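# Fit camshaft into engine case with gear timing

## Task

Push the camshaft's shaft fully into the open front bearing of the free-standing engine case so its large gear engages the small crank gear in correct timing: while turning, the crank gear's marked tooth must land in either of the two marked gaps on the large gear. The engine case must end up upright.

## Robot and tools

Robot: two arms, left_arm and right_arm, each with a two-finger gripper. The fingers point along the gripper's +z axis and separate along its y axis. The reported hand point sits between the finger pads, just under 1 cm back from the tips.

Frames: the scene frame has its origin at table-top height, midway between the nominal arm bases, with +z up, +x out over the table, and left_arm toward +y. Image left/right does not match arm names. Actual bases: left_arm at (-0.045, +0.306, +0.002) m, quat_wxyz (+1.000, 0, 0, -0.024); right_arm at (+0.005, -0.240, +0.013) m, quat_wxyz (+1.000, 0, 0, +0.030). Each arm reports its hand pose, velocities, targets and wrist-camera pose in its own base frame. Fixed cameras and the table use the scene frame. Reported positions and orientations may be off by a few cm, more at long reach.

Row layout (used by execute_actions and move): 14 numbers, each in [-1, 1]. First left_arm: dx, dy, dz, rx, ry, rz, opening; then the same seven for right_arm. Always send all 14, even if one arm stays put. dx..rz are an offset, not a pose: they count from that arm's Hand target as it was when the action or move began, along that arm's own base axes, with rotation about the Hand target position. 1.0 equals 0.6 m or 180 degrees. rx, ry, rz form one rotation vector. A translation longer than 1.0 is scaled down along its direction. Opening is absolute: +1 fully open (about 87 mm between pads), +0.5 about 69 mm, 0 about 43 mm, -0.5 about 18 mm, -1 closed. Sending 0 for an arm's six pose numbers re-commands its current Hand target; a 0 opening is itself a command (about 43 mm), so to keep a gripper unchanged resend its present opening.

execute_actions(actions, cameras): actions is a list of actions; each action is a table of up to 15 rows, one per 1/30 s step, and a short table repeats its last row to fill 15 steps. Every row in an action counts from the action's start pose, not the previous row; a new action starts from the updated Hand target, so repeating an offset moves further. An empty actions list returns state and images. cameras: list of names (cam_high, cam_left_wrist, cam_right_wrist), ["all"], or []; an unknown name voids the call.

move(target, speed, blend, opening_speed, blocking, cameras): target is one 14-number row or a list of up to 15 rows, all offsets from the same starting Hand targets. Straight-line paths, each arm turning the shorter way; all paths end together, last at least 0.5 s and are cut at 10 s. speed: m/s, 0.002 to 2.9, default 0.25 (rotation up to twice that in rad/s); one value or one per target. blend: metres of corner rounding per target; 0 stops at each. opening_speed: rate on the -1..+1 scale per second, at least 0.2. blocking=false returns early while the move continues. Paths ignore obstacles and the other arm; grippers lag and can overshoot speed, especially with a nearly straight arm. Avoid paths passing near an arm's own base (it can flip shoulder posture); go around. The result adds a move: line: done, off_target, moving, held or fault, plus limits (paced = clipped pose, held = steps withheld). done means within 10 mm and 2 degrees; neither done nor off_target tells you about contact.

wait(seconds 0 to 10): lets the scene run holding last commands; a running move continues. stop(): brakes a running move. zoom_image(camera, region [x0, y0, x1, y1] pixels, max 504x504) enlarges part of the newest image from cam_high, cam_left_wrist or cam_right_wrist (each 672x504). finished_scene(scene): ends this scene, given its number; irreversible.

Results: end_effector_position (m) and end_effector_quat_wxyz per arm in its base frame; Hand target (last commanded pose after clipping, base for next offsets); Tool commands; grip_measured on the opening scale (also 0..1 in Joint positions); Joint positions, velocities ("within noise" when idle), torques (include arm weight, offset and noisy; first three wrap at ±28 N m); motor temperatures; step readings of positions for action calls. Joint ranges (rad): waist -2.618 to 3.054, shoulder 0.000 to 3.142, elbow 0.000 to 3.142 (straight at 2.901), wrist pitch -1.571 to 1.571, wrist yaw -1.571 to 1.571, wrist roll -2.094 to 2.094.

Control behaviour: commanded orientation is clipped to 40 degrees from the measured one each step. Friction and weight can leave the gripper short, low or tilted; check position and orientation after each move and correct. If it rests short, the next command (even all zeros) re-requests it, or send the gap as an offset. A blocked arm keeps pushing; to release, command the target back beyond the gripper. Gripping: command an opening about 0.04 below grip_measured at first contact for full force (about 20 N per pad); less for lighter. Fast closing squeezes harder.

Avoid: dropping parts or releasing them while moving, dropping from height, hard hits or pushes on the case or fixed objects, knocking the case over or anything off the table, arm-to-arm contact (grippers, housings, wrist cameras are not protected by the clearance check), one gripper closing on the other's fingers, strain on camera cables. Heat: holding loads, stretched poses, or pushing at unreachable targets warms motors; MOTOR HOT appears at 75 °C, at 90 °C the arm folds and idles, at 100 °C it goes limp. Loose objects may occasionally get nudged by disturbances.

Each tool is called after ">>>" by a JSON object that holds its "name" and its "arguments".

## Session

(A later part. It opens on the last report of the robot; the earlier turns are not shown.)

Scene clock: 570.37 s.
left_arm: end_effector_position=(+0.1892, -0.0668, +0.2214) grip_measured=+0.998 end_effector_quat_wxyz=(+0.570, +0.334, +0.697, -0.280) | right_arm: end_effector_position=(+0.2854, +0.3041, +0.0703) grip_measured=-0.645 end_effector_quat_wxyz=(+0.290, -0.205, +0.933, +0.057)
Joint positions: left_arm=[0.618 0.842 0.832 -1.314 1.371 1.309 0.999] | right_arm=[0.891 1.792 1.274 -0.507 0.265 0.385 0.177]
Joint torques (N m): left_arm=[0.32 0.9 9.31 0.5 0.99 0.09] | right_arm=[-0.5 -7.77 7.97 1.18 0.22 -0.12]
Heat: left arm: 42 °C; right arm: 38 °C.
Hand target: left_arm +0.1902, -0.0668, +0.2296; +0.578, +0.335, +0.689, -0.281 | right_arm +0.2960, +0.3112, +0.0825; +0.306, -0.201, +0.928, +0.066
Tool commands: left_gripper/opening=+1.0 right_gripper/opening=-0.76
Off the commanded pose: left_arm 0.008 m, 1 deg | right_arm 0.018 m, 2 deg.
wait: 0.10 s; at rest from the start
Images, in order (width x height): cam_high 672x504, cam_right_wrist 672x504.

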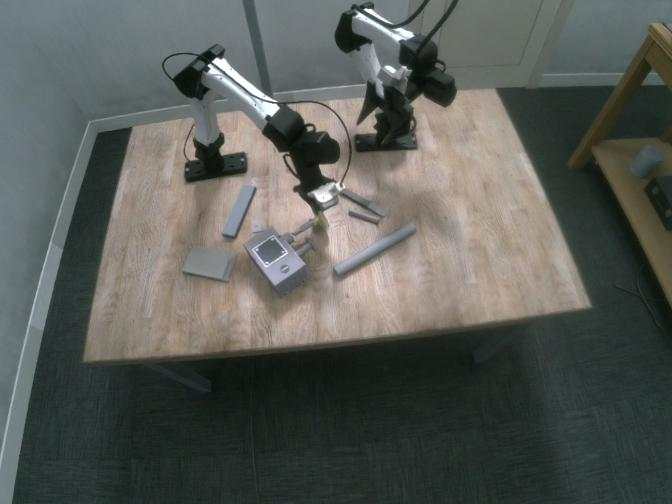

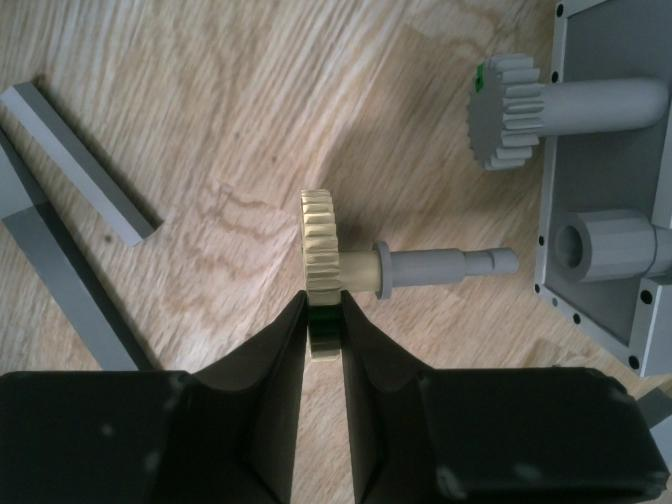

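>>> {"name": "move", "arguments": {"target": [0,0,0,0,0,0,1,0.0045,0.0025,-0.004,0,0,0,-0.76], "speed": 0.08, "cameras": ["cam_right_wrist","cam_high"]}}

>>> {"name": "zoom_image", "arguments": {"camera": "cam_right_wrist", "region": [290, 160, 650, 340]}}

>>> {"name": "zoom_image", "arguments": {"camera": "cam_high", "region": [270, 210, 340, 270]}}

Scene clock: 603.33 s.
left_arm: end_effector_position=(+0.1892, -0.0668, +0.2214) grip_measured=+0.998 end_effector_quat_wxyz=(+0.570, +0.334, +0.697, -0.280) | right_arm: end_effector_position=(+0.2860, +0.3028, +0.0656) grip_measured=-0.645 end_effector_quat_wxyz=(+0.286, -0.206, +0.934, +0.053)
Joint positions: left_arm=[0.618 0.842 0.832 -1.314 1.371 1.309 0.999] | right_arm=[0.888 1.804 1.274 -0.507 0.264 0.382 0.177]
Joint torques (N m): left_arm=[0.32 0.88 9.31 0.5 0.99 0.09] | right_arm=[-0.55 -7.87 8.32 1.24 0.21 -0.12]
Heat: left arm: 42 °C; right arm: 40 °C.
Hand target: left_arm +0.1902, -0.0668, +0.2296; +0.578, +0.335, +0.689, -0.281 | right_arm +0.2987, +0.3127, +0.0800; +0.306, -0.201, +0.928, +0.066
Off the commanded pose: left_arm 0.008 m, 1 deg | right_arm 0.022 m, 3 deg.
move: off_target (right_arm)
Images, in order (width x height): cam_high 672x504, cam_right_wrist 672x504.

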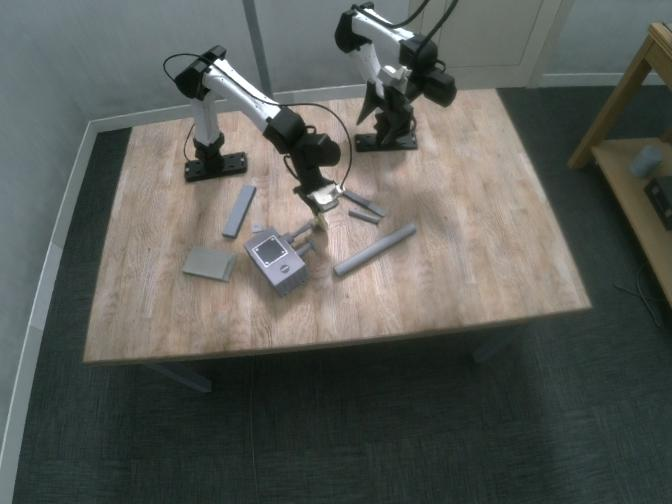

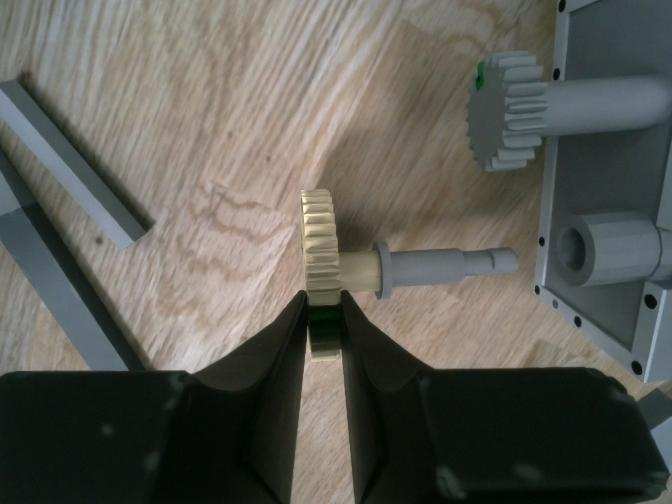

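Scaled by 1.400 from the camera's 672x504 image, which has a finer 960x720 frame.

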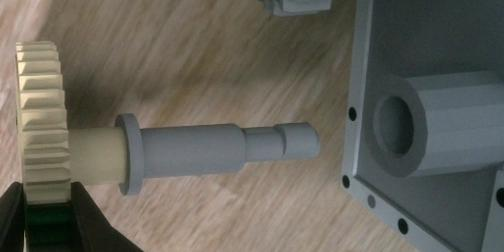

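Scaled by 7.200 from the camera's 672x504 image, which has a finer 960x720 frame.

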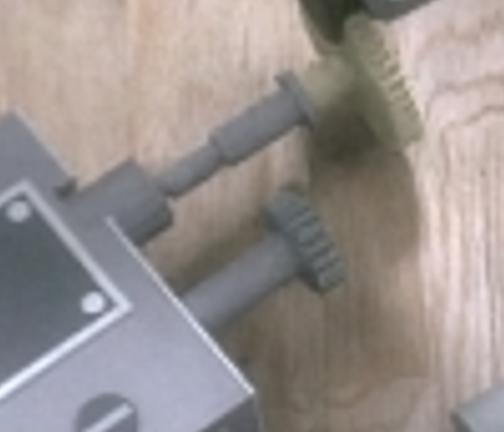

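>>> {"name": "move", "arguments": {"target": [0,0,0,0,0,0,1,0.0065,0.0028,0,0,0,0,-0.76], "speed": 0.08, "cameras": ["cam_right_wrist","cam_high"]}}

>>> {"name": "zoom_image", "arguments": {"camera": "cam_right_wrist", "region": [290, 160, 650, 340]}}

>>> {"name": "zoom_image", "arguments": {"camera": "cam_high", "region": [270, 210, 340, 270]}}

Scene clock: 611.30 s.
left_arm: end_effector_position=(+0.1892, -0.0668, +0.2214) grip_measured=+0.998 end_effector_quat_wxyz=(+0.570, +0.334, +0.697, -0.280) | right_arm: end_effector_position=(+0.2909, +0.3058, +0.0671) grip_measured=-0.645 end_effector_quat_wxyz=(+0.288, -0.205, +0.934, +0.054)
Joint positions: left_arm=[0.618 0.842 0.832 -1.314 1.371 1.309 0.999] | right_arm=[0.883 1.818 1.295 -0.507 0.262 0.378 0.177]
Joint torques (N m): left_arm=[0.32 0.88 9.32 0.5 1 0.09] | right_arm=[-0.54 -7.95 8.05 1.23 0.2 -0.13]
Heat: left arm: 43 °C; right arm: 40 °C.
Hand target: left_arm +0.1902, -0.0668, +0.2296; +0.578, +0.335, +0.689, -0.281 | right_arm +0.3026, +0.3143, +0.0799; +0.306, -0.201, +0.928, +0.066
Off the commanded pose: left_arm 0.008 m, 1 deg | right_arm 0.019 m, 3 deg.
move: off_target (right_arm)
Images, in order (width x height): cam_high 672x504, cam_right_wrist 672x504.

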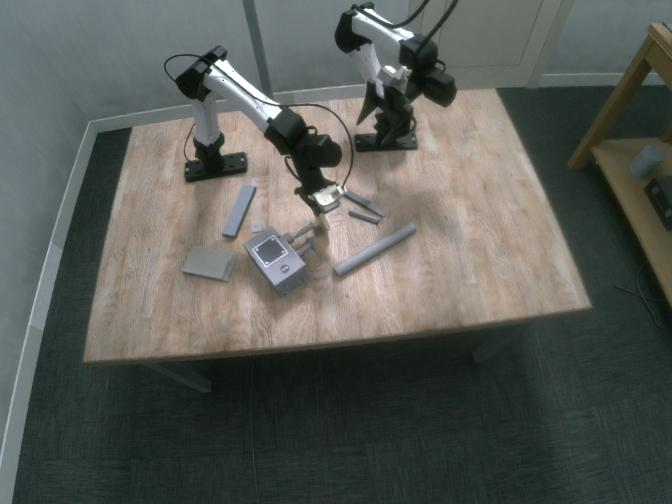

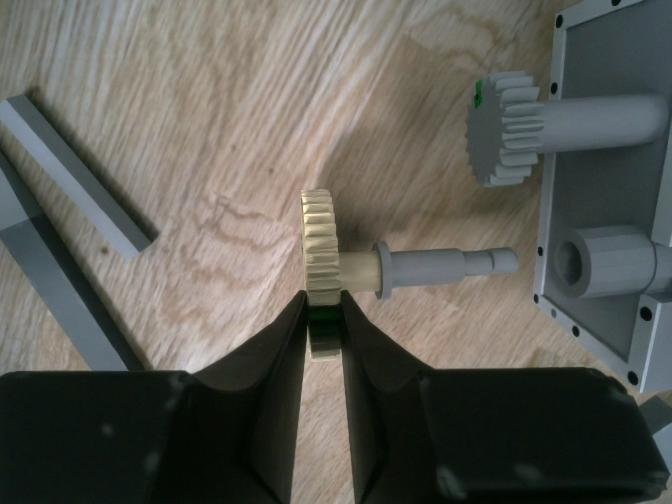

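Scaled by 1.400 from the camera's 672x504 image, which has a finer 960x720 frame.

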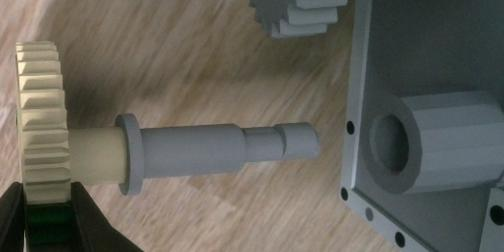

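Scaled by 7.200 from the camera's 672x504 image, which has a finer 960x720 frame.

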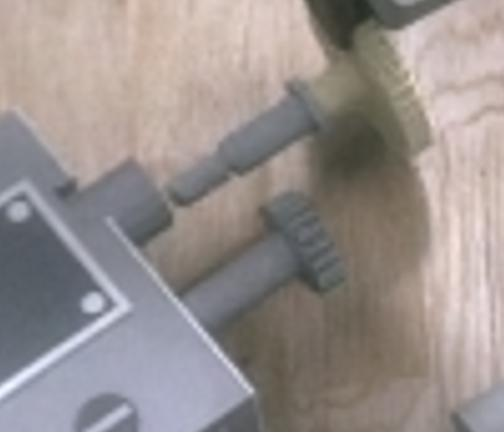

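>>> {"name": "zoom_image", "arguments": {"camera": "cam_high", "region": [275, 222, 325, 258]}}

>>> {"name": "zoom_image", "arguments": {"camera": "cam_left_wrist", "region": [150, 0, 450, 220]}}

Scaled by 10.080 from the camera's 672x504 image, which has a finer 960x720 frame.

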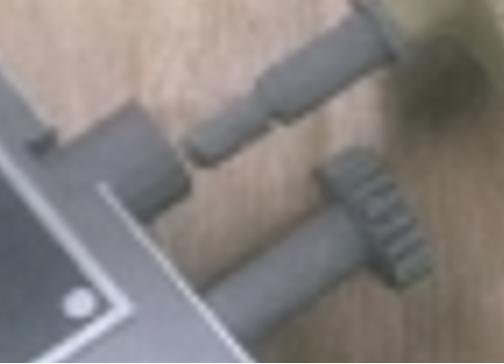

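This scene's latest camera images include none from cam_left_wrist. They are from: cam_high, cam_right_wrist. cam_left_wrist's image comes with the result of a call that names it in "cameras".

>>> {"name": "move", "arguments": {"target": [0,0,0,0,0,0,1,-0.002,-0.001,0.02,0,0,0,-0.76], "speed": 0.08, "cameras": ["all"]}}

>>> {"name": "zoom_image", "arguments": {"camera": "cam_right_wrist", "region": [290, 160, 650, 340]}}

>>> {"name": "zoom_image", "arguments": {"camera": "cam_high", "region": [275, 222, 325, 258]}}

>>> {"name": "zoom_image", "arguments": {"camera": "cam_left_wrist", "region": [180, 80, 380, 230]}}

Scene clock: 705.43 s.
left_arm: end_effector_position=(+0.1892, -0.0668, +0.2214) grip_measured=+0.998 end_effector_quat_wxyz=(+0.570, +0.334, +0.697, -0.280) | right_arm: end_effector_position=(+0.2914, +0.3065, +0.0742) grip_measured=-0.645 end_effector_quat_wxyz=(+0.286, -0.205, +0.934, +0.053)
Joint positions: left_arm=[0.618 0.842 0.832 -1.314 1.371 1.309 0.999] | right_arm=[0.883 1.818 1.326 -0.544 0.261 0.378 0.177]
Joint torques (N m): left_arm=[0.32 0.88 9.31 0.5 0.99 0.1] | right_arm=[-0.34 -9.33 8.01 1.16 0.21 -0.11]
Motor temperatures (°C): left_arm=[23 24 43 27 28 25 24] | right_arm=[25 37 45 36 27 26 29]
Heat: left arm: 43 °C; right arm: 45 °C.
Hand target: left_arm +0.1902, -0.0668, +0.2296; +0.578, +0.335, +0.689, -0.281 | right_arm +0.3014, +0.3138, +0.0919; +0.306, -0.201, +0.928, +0.066
Off the commanded pose: left_arm 0.008 m, 1 deg | right_arm 0.022 m, 3 deg.
move: off_target (right_arm)

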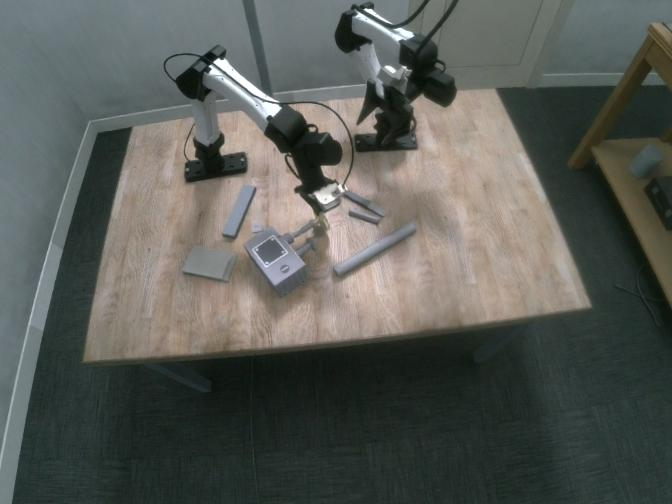

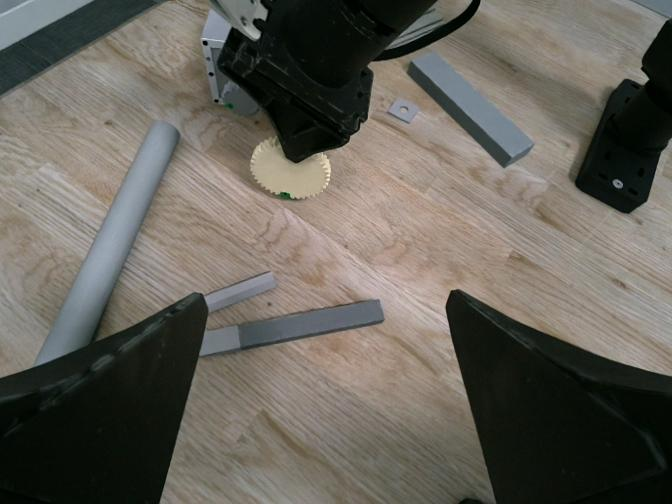

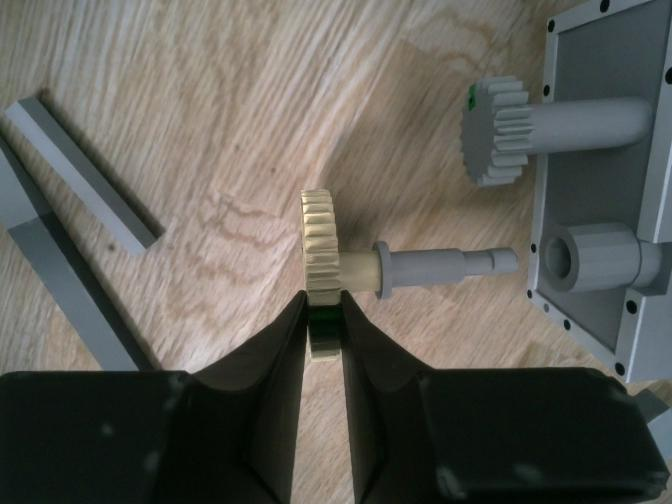

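Scaled by 1.400 from the camera's 672x504 image, which has a finer 960x720 frame.

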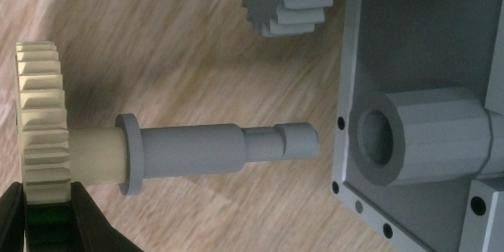

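Scaled by 10.080 from the camera's 672x504 image, which has a finer 960x720 frame.

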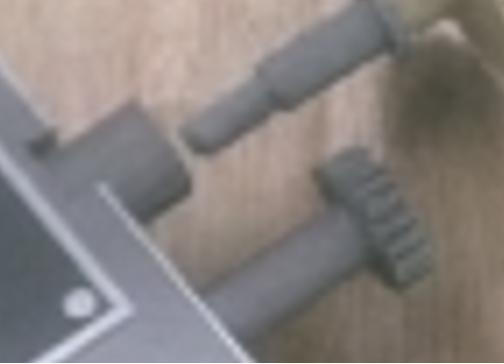

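Scaled by 2.520 from the camera's 672x504 image, which has a finer 960x720 frame.

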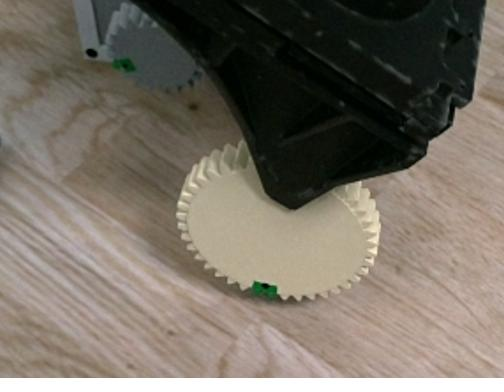

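>>> {"name": "move", "arguments": {"target": [0,0,0,0,0,0,1,-0.001,0,0.0167,0,0,0,-0.76], "speed": 0.08, "cameras": ["all"]}}

>>> {"name": "zoom_image", "arguments": {"camera": "cam_right_wrist", "region": [290, 160, 650, 340]}}

>>> {"name": "zoom_image", "arguments": {"camera": "cam_high", "region": [275, 222, 325, 258]}}

Scene clock: 711.70 s.
left_arm: end_effector_position=(+0.1892, -0.0668, +0.2214) grip_measured=+0.998 end_effector_quat_wxyz=(+0.570, +0.334, +0.697, -0.280) | right_arm: end_effector_position=(+0.2913, +0.3063, +0.0807) grip_measured=-0.645 end_effector_quat_wxyz=(+0.283, -0.206, +0.935, +0.051)
Joint positions: left_arm=[0.618 0.842 0.832 -1.314 1.371 1.309 0.999] | right_arm=[0.883 1.818 1.356 -0.582 0.261 0.378 0.177]
Joint torques (N m): left_arm=[0.32 0.9 9.31 0.5 0.99 0.1] | right_arm=[-0.25 -10.14 8.02 1.15 0.22 -0.1]
Heat: left arm: 43 °C; right arm: 44 °C.
Hand target: left_arm +0.1902, -0.0668, +0.2296; +0.578, +0.335, +0.689, -0.281 | right_arm +0.3008, +0.3138, +0.1020; +0.306, -0.201, +0.928, +0.066
Off the commanded pose: left_arm 0.008 m, 1 deg | right_arm 0.024 m, 3 deg.
move: off_target (right_arm)

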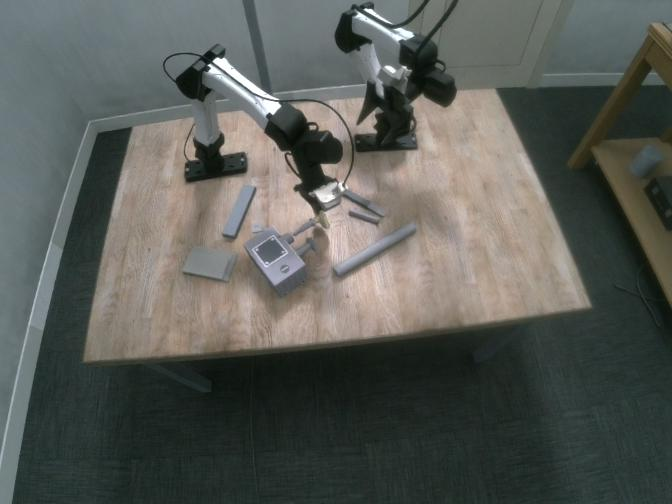

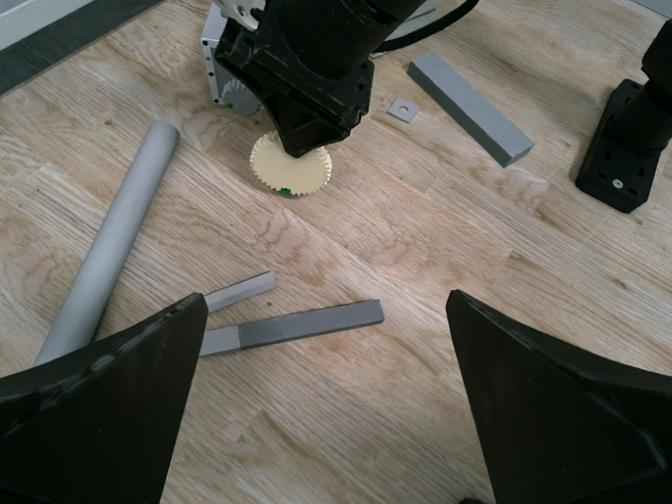

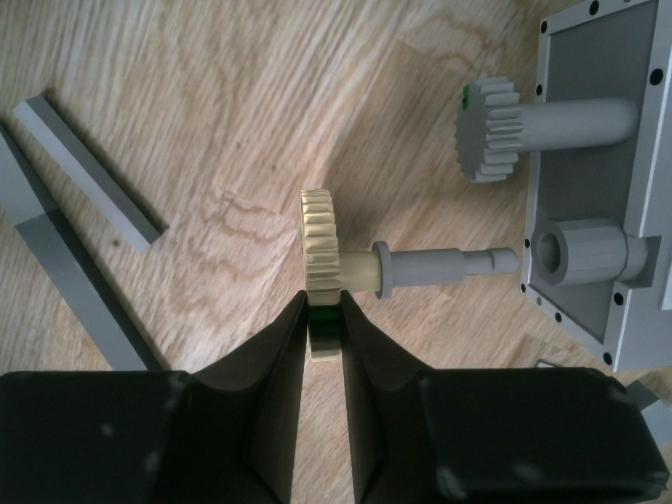

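Scaled by 1.400 from the camera's 672x504 image, which has a finer 960x720 frame.

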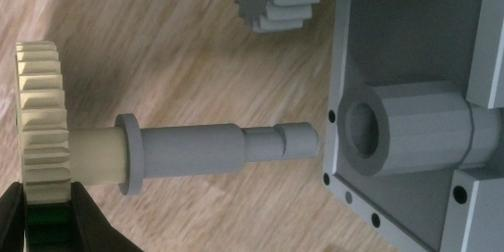

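Scaled by 10.080 from the camera's 672x504 image, which has a finer 960x720 frame.

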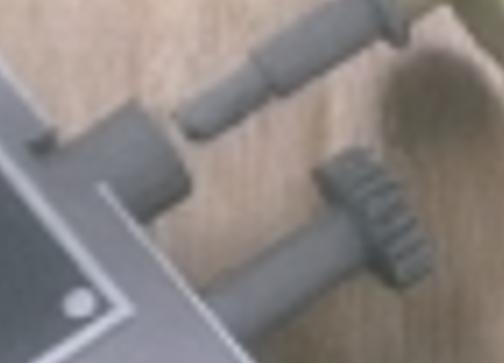

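>>> {"name": "move", "arguments": {"target": [[0,0,0,0,0,0,1,0.006,0.0025,-0.002,0,0,0,-0.76]], "speed": 0.08, "cameras": ["cam_high","cam_right_wrist"]}}

>>> {"name": "zoom_image", "arguments": {"camera": "cam_right_wrist", "region": [290, 160, 650, 340]}}

>>> {"name": "zoom_image", "arguments": {"camera": "cam_high", "region": [275, 222, 325, 258]}}

Scene clock: 722.83 s.
left_arm: end_effector_position=(+0.1892, -0.0668, +0.2214) grip_measured=+0.998 end_effector_quat_wxyz=(+0.570, +0.334, +0.697, -0.280) | right_arm: end_effector_position=(+0.2931, +0.3086, +0.0845) grip_measured=-0.645 end_effector_quat_wxyz=(+0.286, -0.206, +0.934, +0.054)
Joint positions: left_arm=[0.618 0.842 0.832 -1.314 1.371 1.309 0.999] | right_arm=[0.883 1.818 1.368 -0.584 0.261 0.376 0.177]
Joint torques (N m): left_arm=[0.32 0.9 9.31 0.51 0.99 0.09] | right_arm=[-0.65 -8.9 8.08 1.21 0.2 -0.11]
Heat: left arm: 43 °C; right arm: 45 °C.
Hand target: left_arm +0.1902, -0.0668, +0.2296; +0.578, +0.335, +0.689, -0.281 | right_arm +0.3044, +0.3152, +0.1007; +0.306, -0.201, +0.928, +0.066
Off the commanded pose: left_arm 0.008 m, 1 deg | right_arm 0.021 m, 3 deg.
move: off_target (right_arm)
Images, in order (width x height): cam_high 672x504, cam_right_wrist 672x504.

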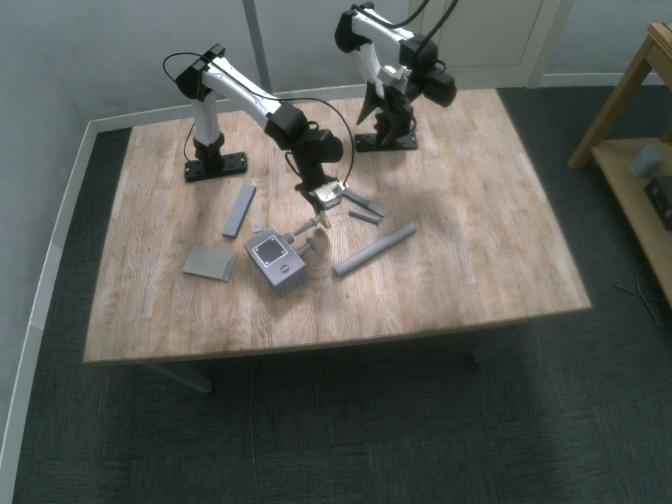

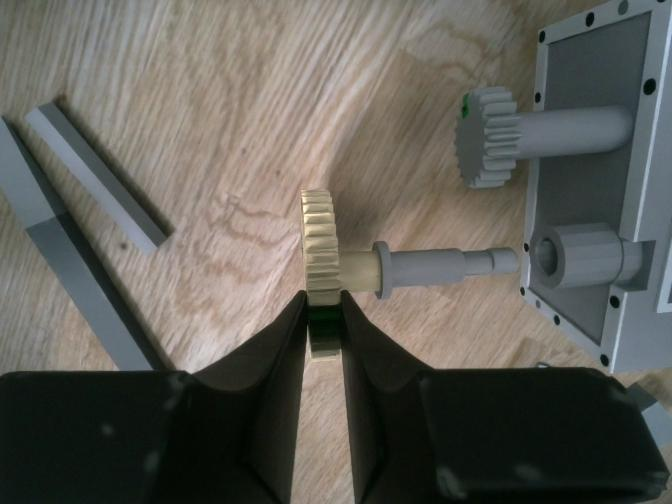

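Scaled by 1.400 from the camera's 672x504 image, which has a finer 960x720 frame.

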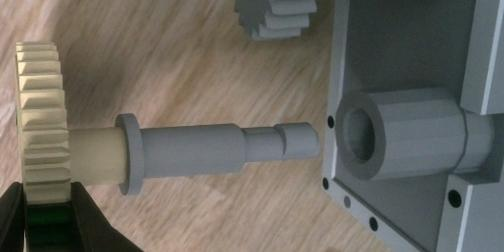

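Scaled by 10.080 from the camera's 672x504 image, which has a finer 960x720 frame.

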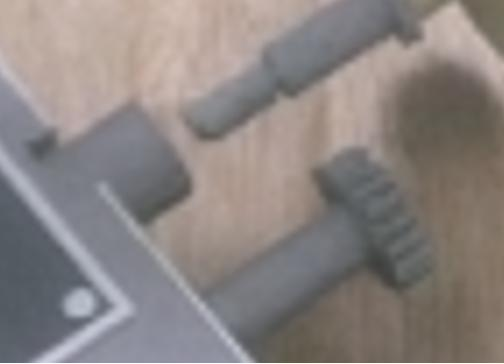

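>>> {"name": "move", "arguments": {"target": [[0,0,0,0,0,0,1,0.0145,-0.0295,0,0,0,0,-0.76]], "speed": 0.05, "cameras": ["cam_high","cam_right_wrist"]}}

>>> {"name": "zoom_image", "arguments": {"camera": "cam_right_wrist", "region": [290, 160, 650, 340]}}

>>> {"name": "zoom_image", "arguments": {"camera": "cam_high", "region": [275, 222, 325, 258]}}

Scene clock: 731.37 s.
left_arm: end_effector_position=(+0.1892, -0.0668, +0.2214) grip_measured=+0.998 end_effector_quat_wxyz=(+0.570, +0.334, +0.697, -0.280) | right_arm: end_effector_position=(+0.3025, +0.2991, +0.0836) grip_measured=-0.645 end_effector_quat_wxyz=(+0.278, -0.208, +0.936, +0.060)
Joint positions: left_arm=[0.618 0.842 0.832 -1.314 1.371 1.309 0.999] | right_arm=[0.837 1.818 1.368 -0.583 0.218 0.34 0.177]
Joint torques (N m): left_arm=[0.31 0.9 9.32 0.5 1 0.1] | right_arm=[-0.95 -11.55 5.24 1.34 0.36 -0.16]
Heat: left arm: 43 °C; right arm: 45 °C.
Hand target: left_arm +0.1902, -0.0668, +0.2296; +0.578, +0.335, +0.689, -0.281 | right_arm +0.3130, +0.2976, +0.1007; +0.306, -0.201, +0.928, +0.066
Off the commanded pose: left_arm 0.008 m, 1 deg | right_arm 0.020 m, 4 deg.
move: off_target (right_arm)
Images, in order (width x height): cam_high 672x504, cam_right_wrist 672x504.

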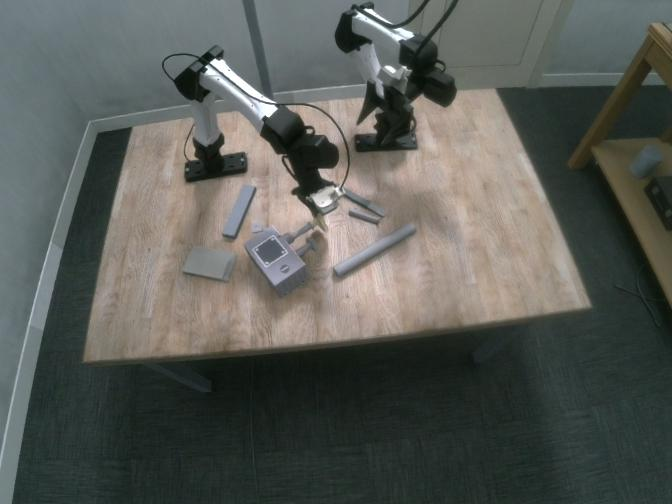

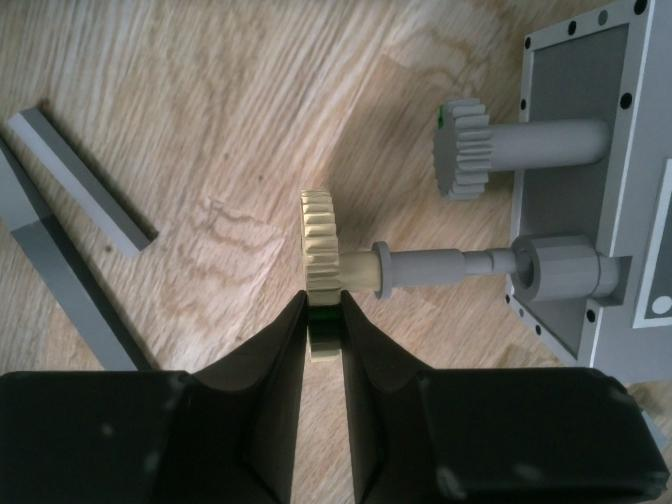

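Scaled by 1.400 from the camera's 672x504 image, which has a finer 960x720 frame.

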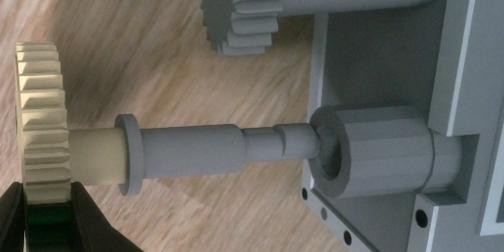

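Scaled by 10.080 from the camera's 672x504 image, which has a finer 960x720 frame.

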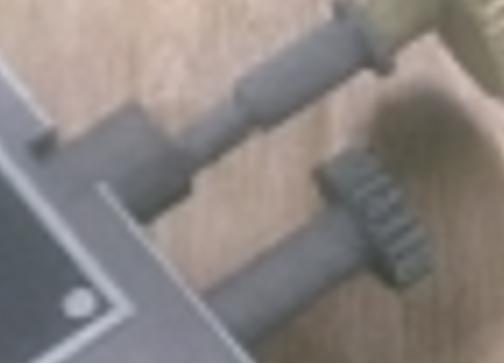

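>>> {"name": "move", "arguments": {"target": [[0,0,0,0,0,0,1,-0.014,-0.004,0.008,0,0,0,-0.76]], "speed": 0.05, "cameras": ["cam_high","cam_right_wrist"]}}

>>> {"name": "zoom_image", "arguments": {"camera": "cam_right_wrist", "region": [290, 160, 650, 340]}}

>>> {"name": "zoom_image", "arguments": {"camera": "cam_high", "region": [275, 222, 325, 258]}}

Scene clock: 754.00 s.
left_arm: end_effector_position=(+0.1892, -0.0668, +0.2214) grip_measured=+0.998 end_effector_quat_wxyz=(+0.570, +0.334, +0.697, -0.280) | right_arm: end_effector_position=(+0.3021, +0.2973, +0.0923) grip_measured=-0.645 end_effector_quat_wxyz=(+0.287, -0.205, +0.934, +0.063)
Joint positions: left_arm=[0.618 0.842 0.832 -1.314 1.371 1.309 0.999] | right_arm=[0.837 1.789 1.36 -0.583 0.223 0.34 0.177]
Joint torques (N m): left_arm=[0.32 0.88 9.32 0.5 1 0.1] | right_arm=[0.17 -11.49 4.67 1.23 0.35 -0.08]
Heat: left arm: 43 °C; right arm: 43 °C.
Hand target: left_arm +0.1902, -0.0668, +0.2296; +0.578, +0.335, +0.689, -0.281 | right_arm +0.3046, +0.2952, +0.1056; +0.306, -0.201, +0.928, +0.066
Off the commanded pose: left_arm 0.008 m, 1 deg | right_arm 0.014 m, 2 deg.
move: off_target (right_arm)
Images, in order (width x height): cam_high 672x504, cam_right_wrist 672x504.

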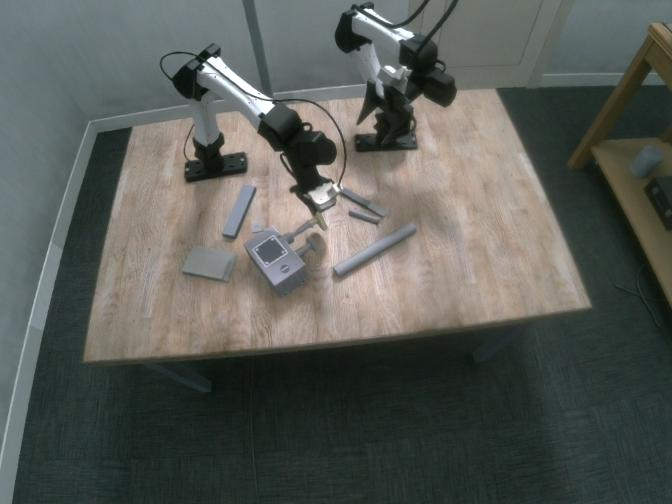

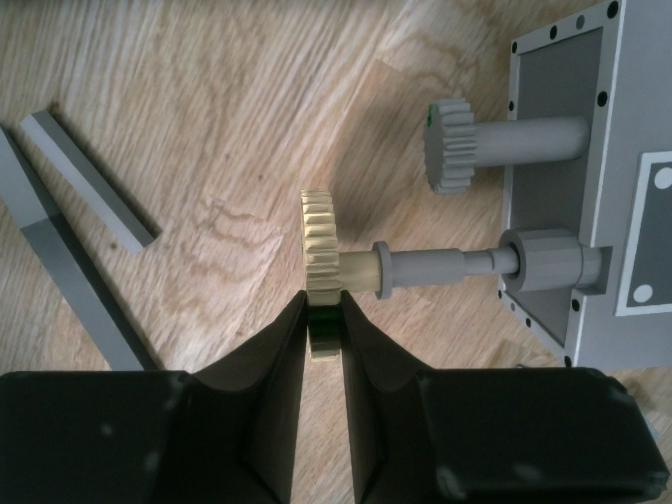

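Scaled by 1.400 from the camera's 672x504 image, which has a finer 960x720 frame.

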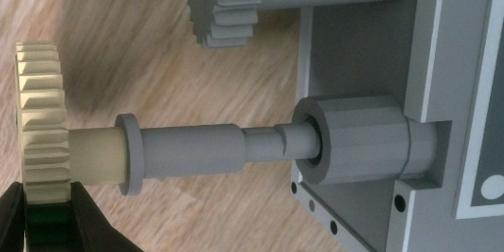

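Scaled by 10.080 from the camera's 672x504 image, which has a finer 960x720 frame.

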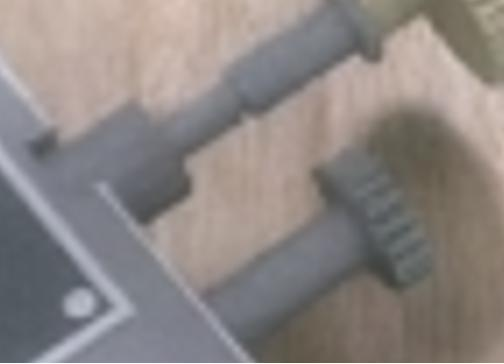

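>>> {"name": "move", "arguments": {"target": [[0,0,0,0,0,0,1,0,0,-0.01,0,0,0,-0.76]], "speed": 0.05, "cameras": ["cam_high","cam_right_wrist"]}}

>>> {"name": "zoom_image", "arguments": {"camera": "cam_right_wrist", "region": [390, 190, 650, 340]}}

>>> {"name": "zoom_image", "arguments": {"camera": "cam_high", "region": [275, 222, 325, 258]}}

Scene clock: 775.27 s.
left_arm: end_effector_position=(+0.1892, -0.0668, +0.2214) grip_measured=+0.998 end_effector_quat_wxyz=(+0.570, +0.334, +0.697, -0.280) | right_arm: end_effector_position=(+0.3012, +0.2950, +0.0878) grip_measured=-0.649 end_effector_quat_wxyz=(+0.286, -0.205, +0.934, +0.059)
Joint positions: left_arm=[0.618 0.842 0.832 -1.314 1.371 1.309 0.999] | right_arm=[0.837 1.789 1.343 -0.573 0.228 0.339 0.176]
Joint torques (N m): left_arm=[0.31 0.87 9.31 0.5 0.99 0.09] | right_arm=[0.17 -11.1 4.48 1.36 0.32 -0.08]
Motor temperatures (°C): left_arm=[23 24 43 27 28 25 24] | right_arm=[25 42 40 35 27 26 29]
Heat: left arm: 43 °C; right arm: 42 °C.
Hand target: left_arm +0.1902, -0.0668, +0.2296; +0.578, +0.335, +0.689, -0.281 | right_arm +0.3046, +0.2952, +0.0995; +0.306, -0.201, +0.928, +0.066
Off the commanded pose: left_arm 0.008 m, 1 deg | right_arm 0.012 m, 3 deg.
move: off_target (right_arm)
Images, in order (width x height): cam_high 672x504, cam_right_wrist 672x504.

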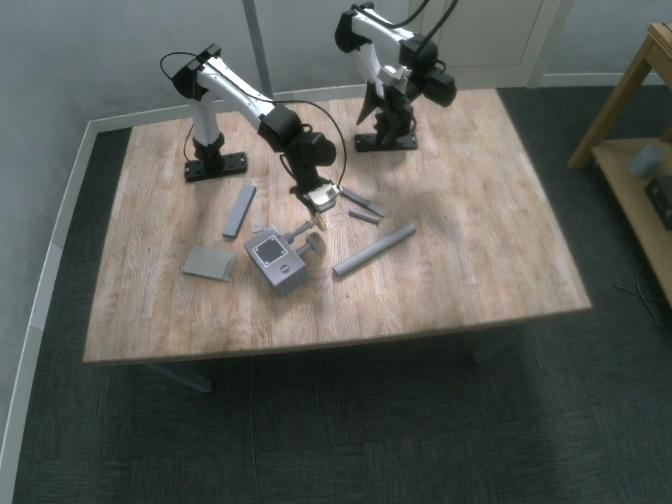

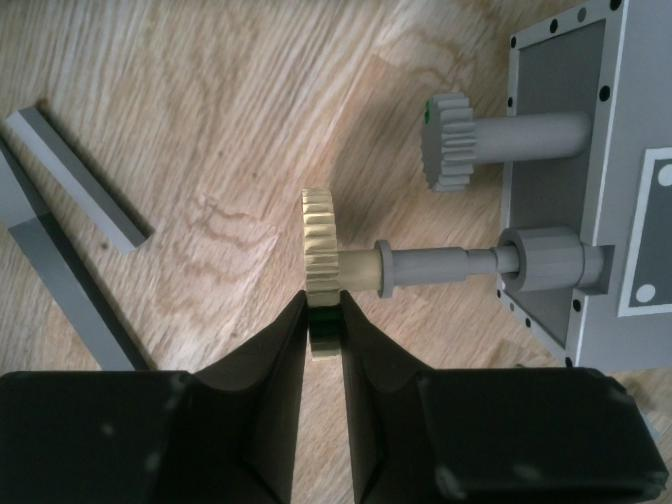

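Scaled by 1.938 from the camera's 672x504 image, which has a finer 960x720 frame.

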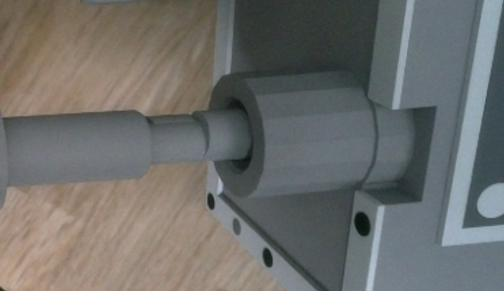

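Scaled by 10.080 from the camera's 672x504 image, which has a finer 960x720 frame.

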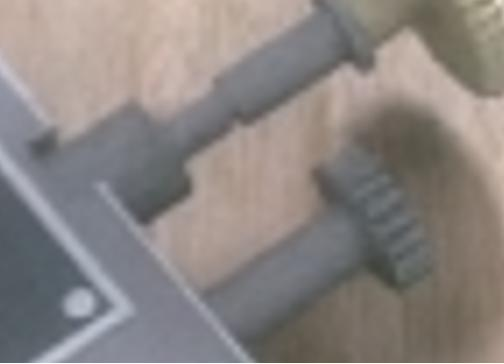

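>>> {"name": "move", "arguments": {"target": [[0,0,0,0,0,0,1,0.009,-0.022,0,0,0,0,-0.76]], "speed": 0.05, "cameras": ["cam_high","cam_right_wrist"]}}

>>> {"name": "zoom_image", "arguments": {"camera": "cam_right_wrist", "region": [390, 190, 650, 340]}}

>>> {"name": "zoom_image", "arguments": {"camera": "cam_high", "region": [275, 222, 325, 258]}}

Scene clock: 782.60 s.
left_arm: end_effector_position=(+0.1892, -0.0668, +0.2214) grip_measured=+0.998 end_effector_quat_wxyz=(+0.570, +0.334, +0.697, -0.280) | right_arm: end_effector_position=(+0.3054, +0.2856, +0.0887) grip_measured=-0.650 end_effector_quat_wxyz=(+0.289, -0.206, +0.933, +0.061)
Joint positions: left_arm=[0.618 0.842 0.832 -1.314 1.371 1.309 0.999] | right_arm=[0.811 1.766 1.315 -0.555 0.214 0.314 0.175]
Joint torques (N m): left_arm=[0.32 0.9 9.31 0.5 0.99 0.09] | right_arm=[-0.8 -10.93 4.4 1.32 0.26 -0.1]
Heat: left arm: 43 °C; right arm: 43 °C.
Hand target: left_arm +0.1902, -0.0668, +0.2296; +0.578, +0.335, +0.689, -0.281 | right_arm +0.3101, +0.2819, +0.0995; +0.306, -0.201, +0.928, +0.066
Off the commanded pose: left_arm 0.008 m, 1 deg | right_arm 0.012 m, 2 deg.
move: off_target (right_arm)
Images, in order (width x height): cam_high 672x504, cam_right_wrist 672x504.

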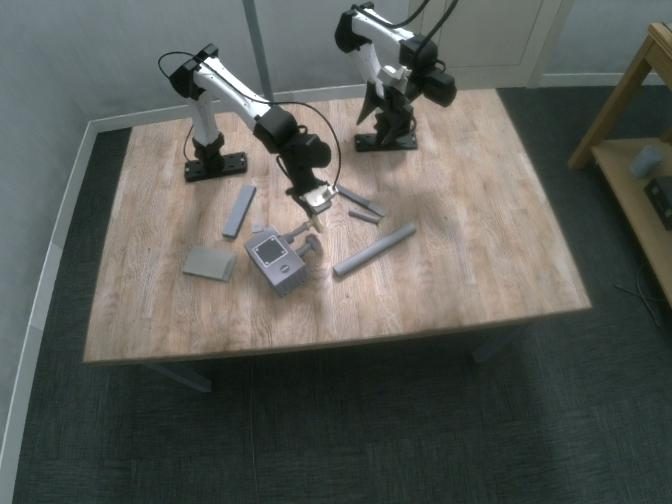

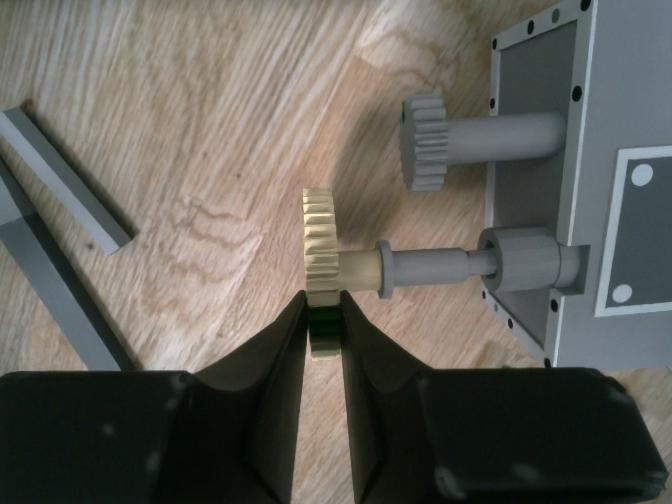

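Scaled by 1.938 from the camera's 672x504 image, which has a finer 960x720 frame.

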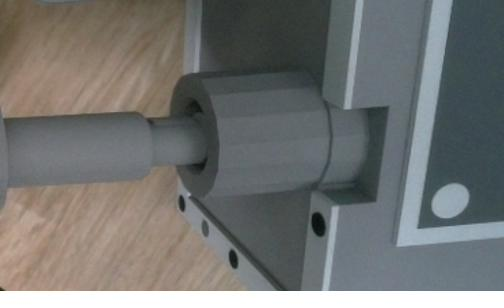

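Scaled by 10.080 from the camera's 672x504 image, which has a finer 960x720 frame.

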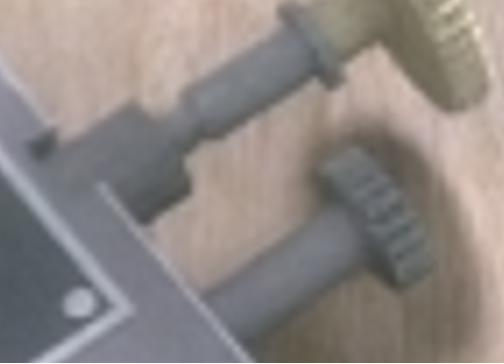

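>>> {"name": "move", "arguments": {"target": [[0,0,0,0,0,0,1,0.006,-0.014,-0.005,0,0,0,-0.76]], "speed": 0.04, "cameras": ["cam_high","cam_right_wrist"]}}

>>> {"name": "zoom_image", "arguments": {"camera": "cam_right_wrist", "region": [390, 190, 650, 340]}}

>>> {"name": "zoom_image", "arguments": {"camera": "cam_high", "region": [275, 222, 325, 258]}}

Scene clock: 790.07 s.
left_arm: end_effector_position=(+0.1892, -0.0668, +0.2214) grip_measured=+0.998 end_effector_quat_wxyz=(+0.570, +0.334, +0.697, -0.280) | right_arm: end_effector_position=(+0.3066, +0.2844, +0.0898) grip_measured=-0.652 end_effector_quat_wxyz=(+0.291, -0.208, +0.931, +0.076)
Joint positions: left_arm=[0.618 0.842 0.832 -1.314 1.371 1.309 0.999] | right_arm=[0.795 1.749 1.293 -0.528 0.181 0.3 0.174]
Joint torques (N m): left_arm=[0.31 0.88 9.31 0.5 0.99 0.1] | right_arm=[-1.47 -10.26 4.18 1.27 0.43 -0.19]
Heat: left arm: 43 °C; right arm: 42 °C.
Hand target: left_arm +0.1902, -0.0668, +0.2296; +0.578, +0.335, +0.689, -0.281 | right_arm +0.3136, +0.2735, +0.0966; +0.306, -0.201, +0.928, +0.066
Off the commanded pose: left_arm 0.008 m, 1 deg | right_arm 0.015 m, 2 deg.
move: off_target (right_arm)
Images, in order (width x height): cam_high 672x504, cam_right_wrist 672x504.

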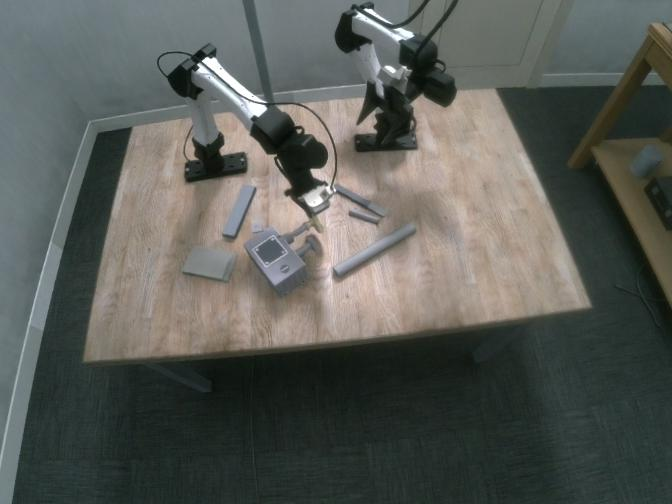

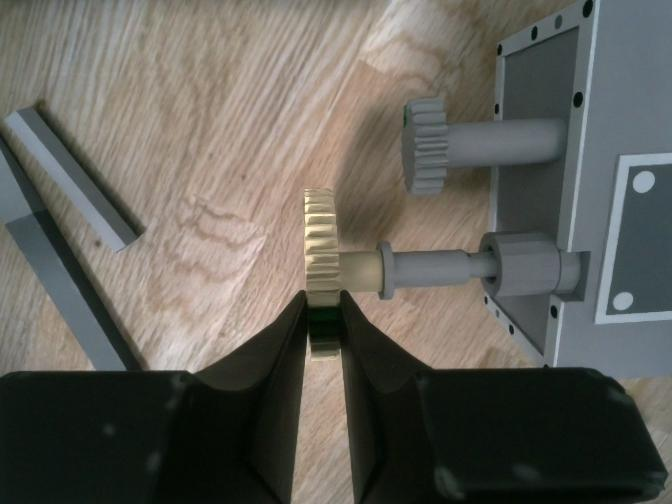

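Scaled by 1.938 from the camera's 672x504 image, which has a finer 960x720 frame.

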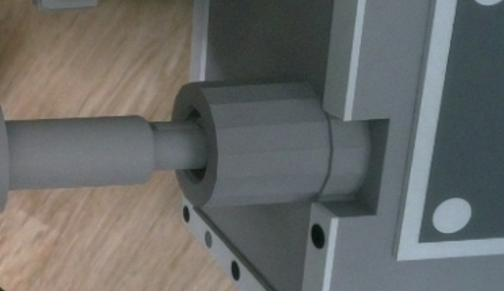

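Scaled by 10.080 from the camera's 672x504 image, which has a finer 960x720 frame.

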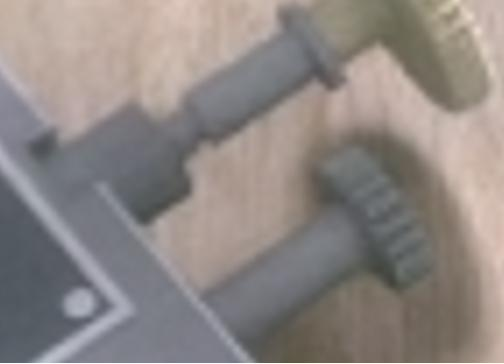

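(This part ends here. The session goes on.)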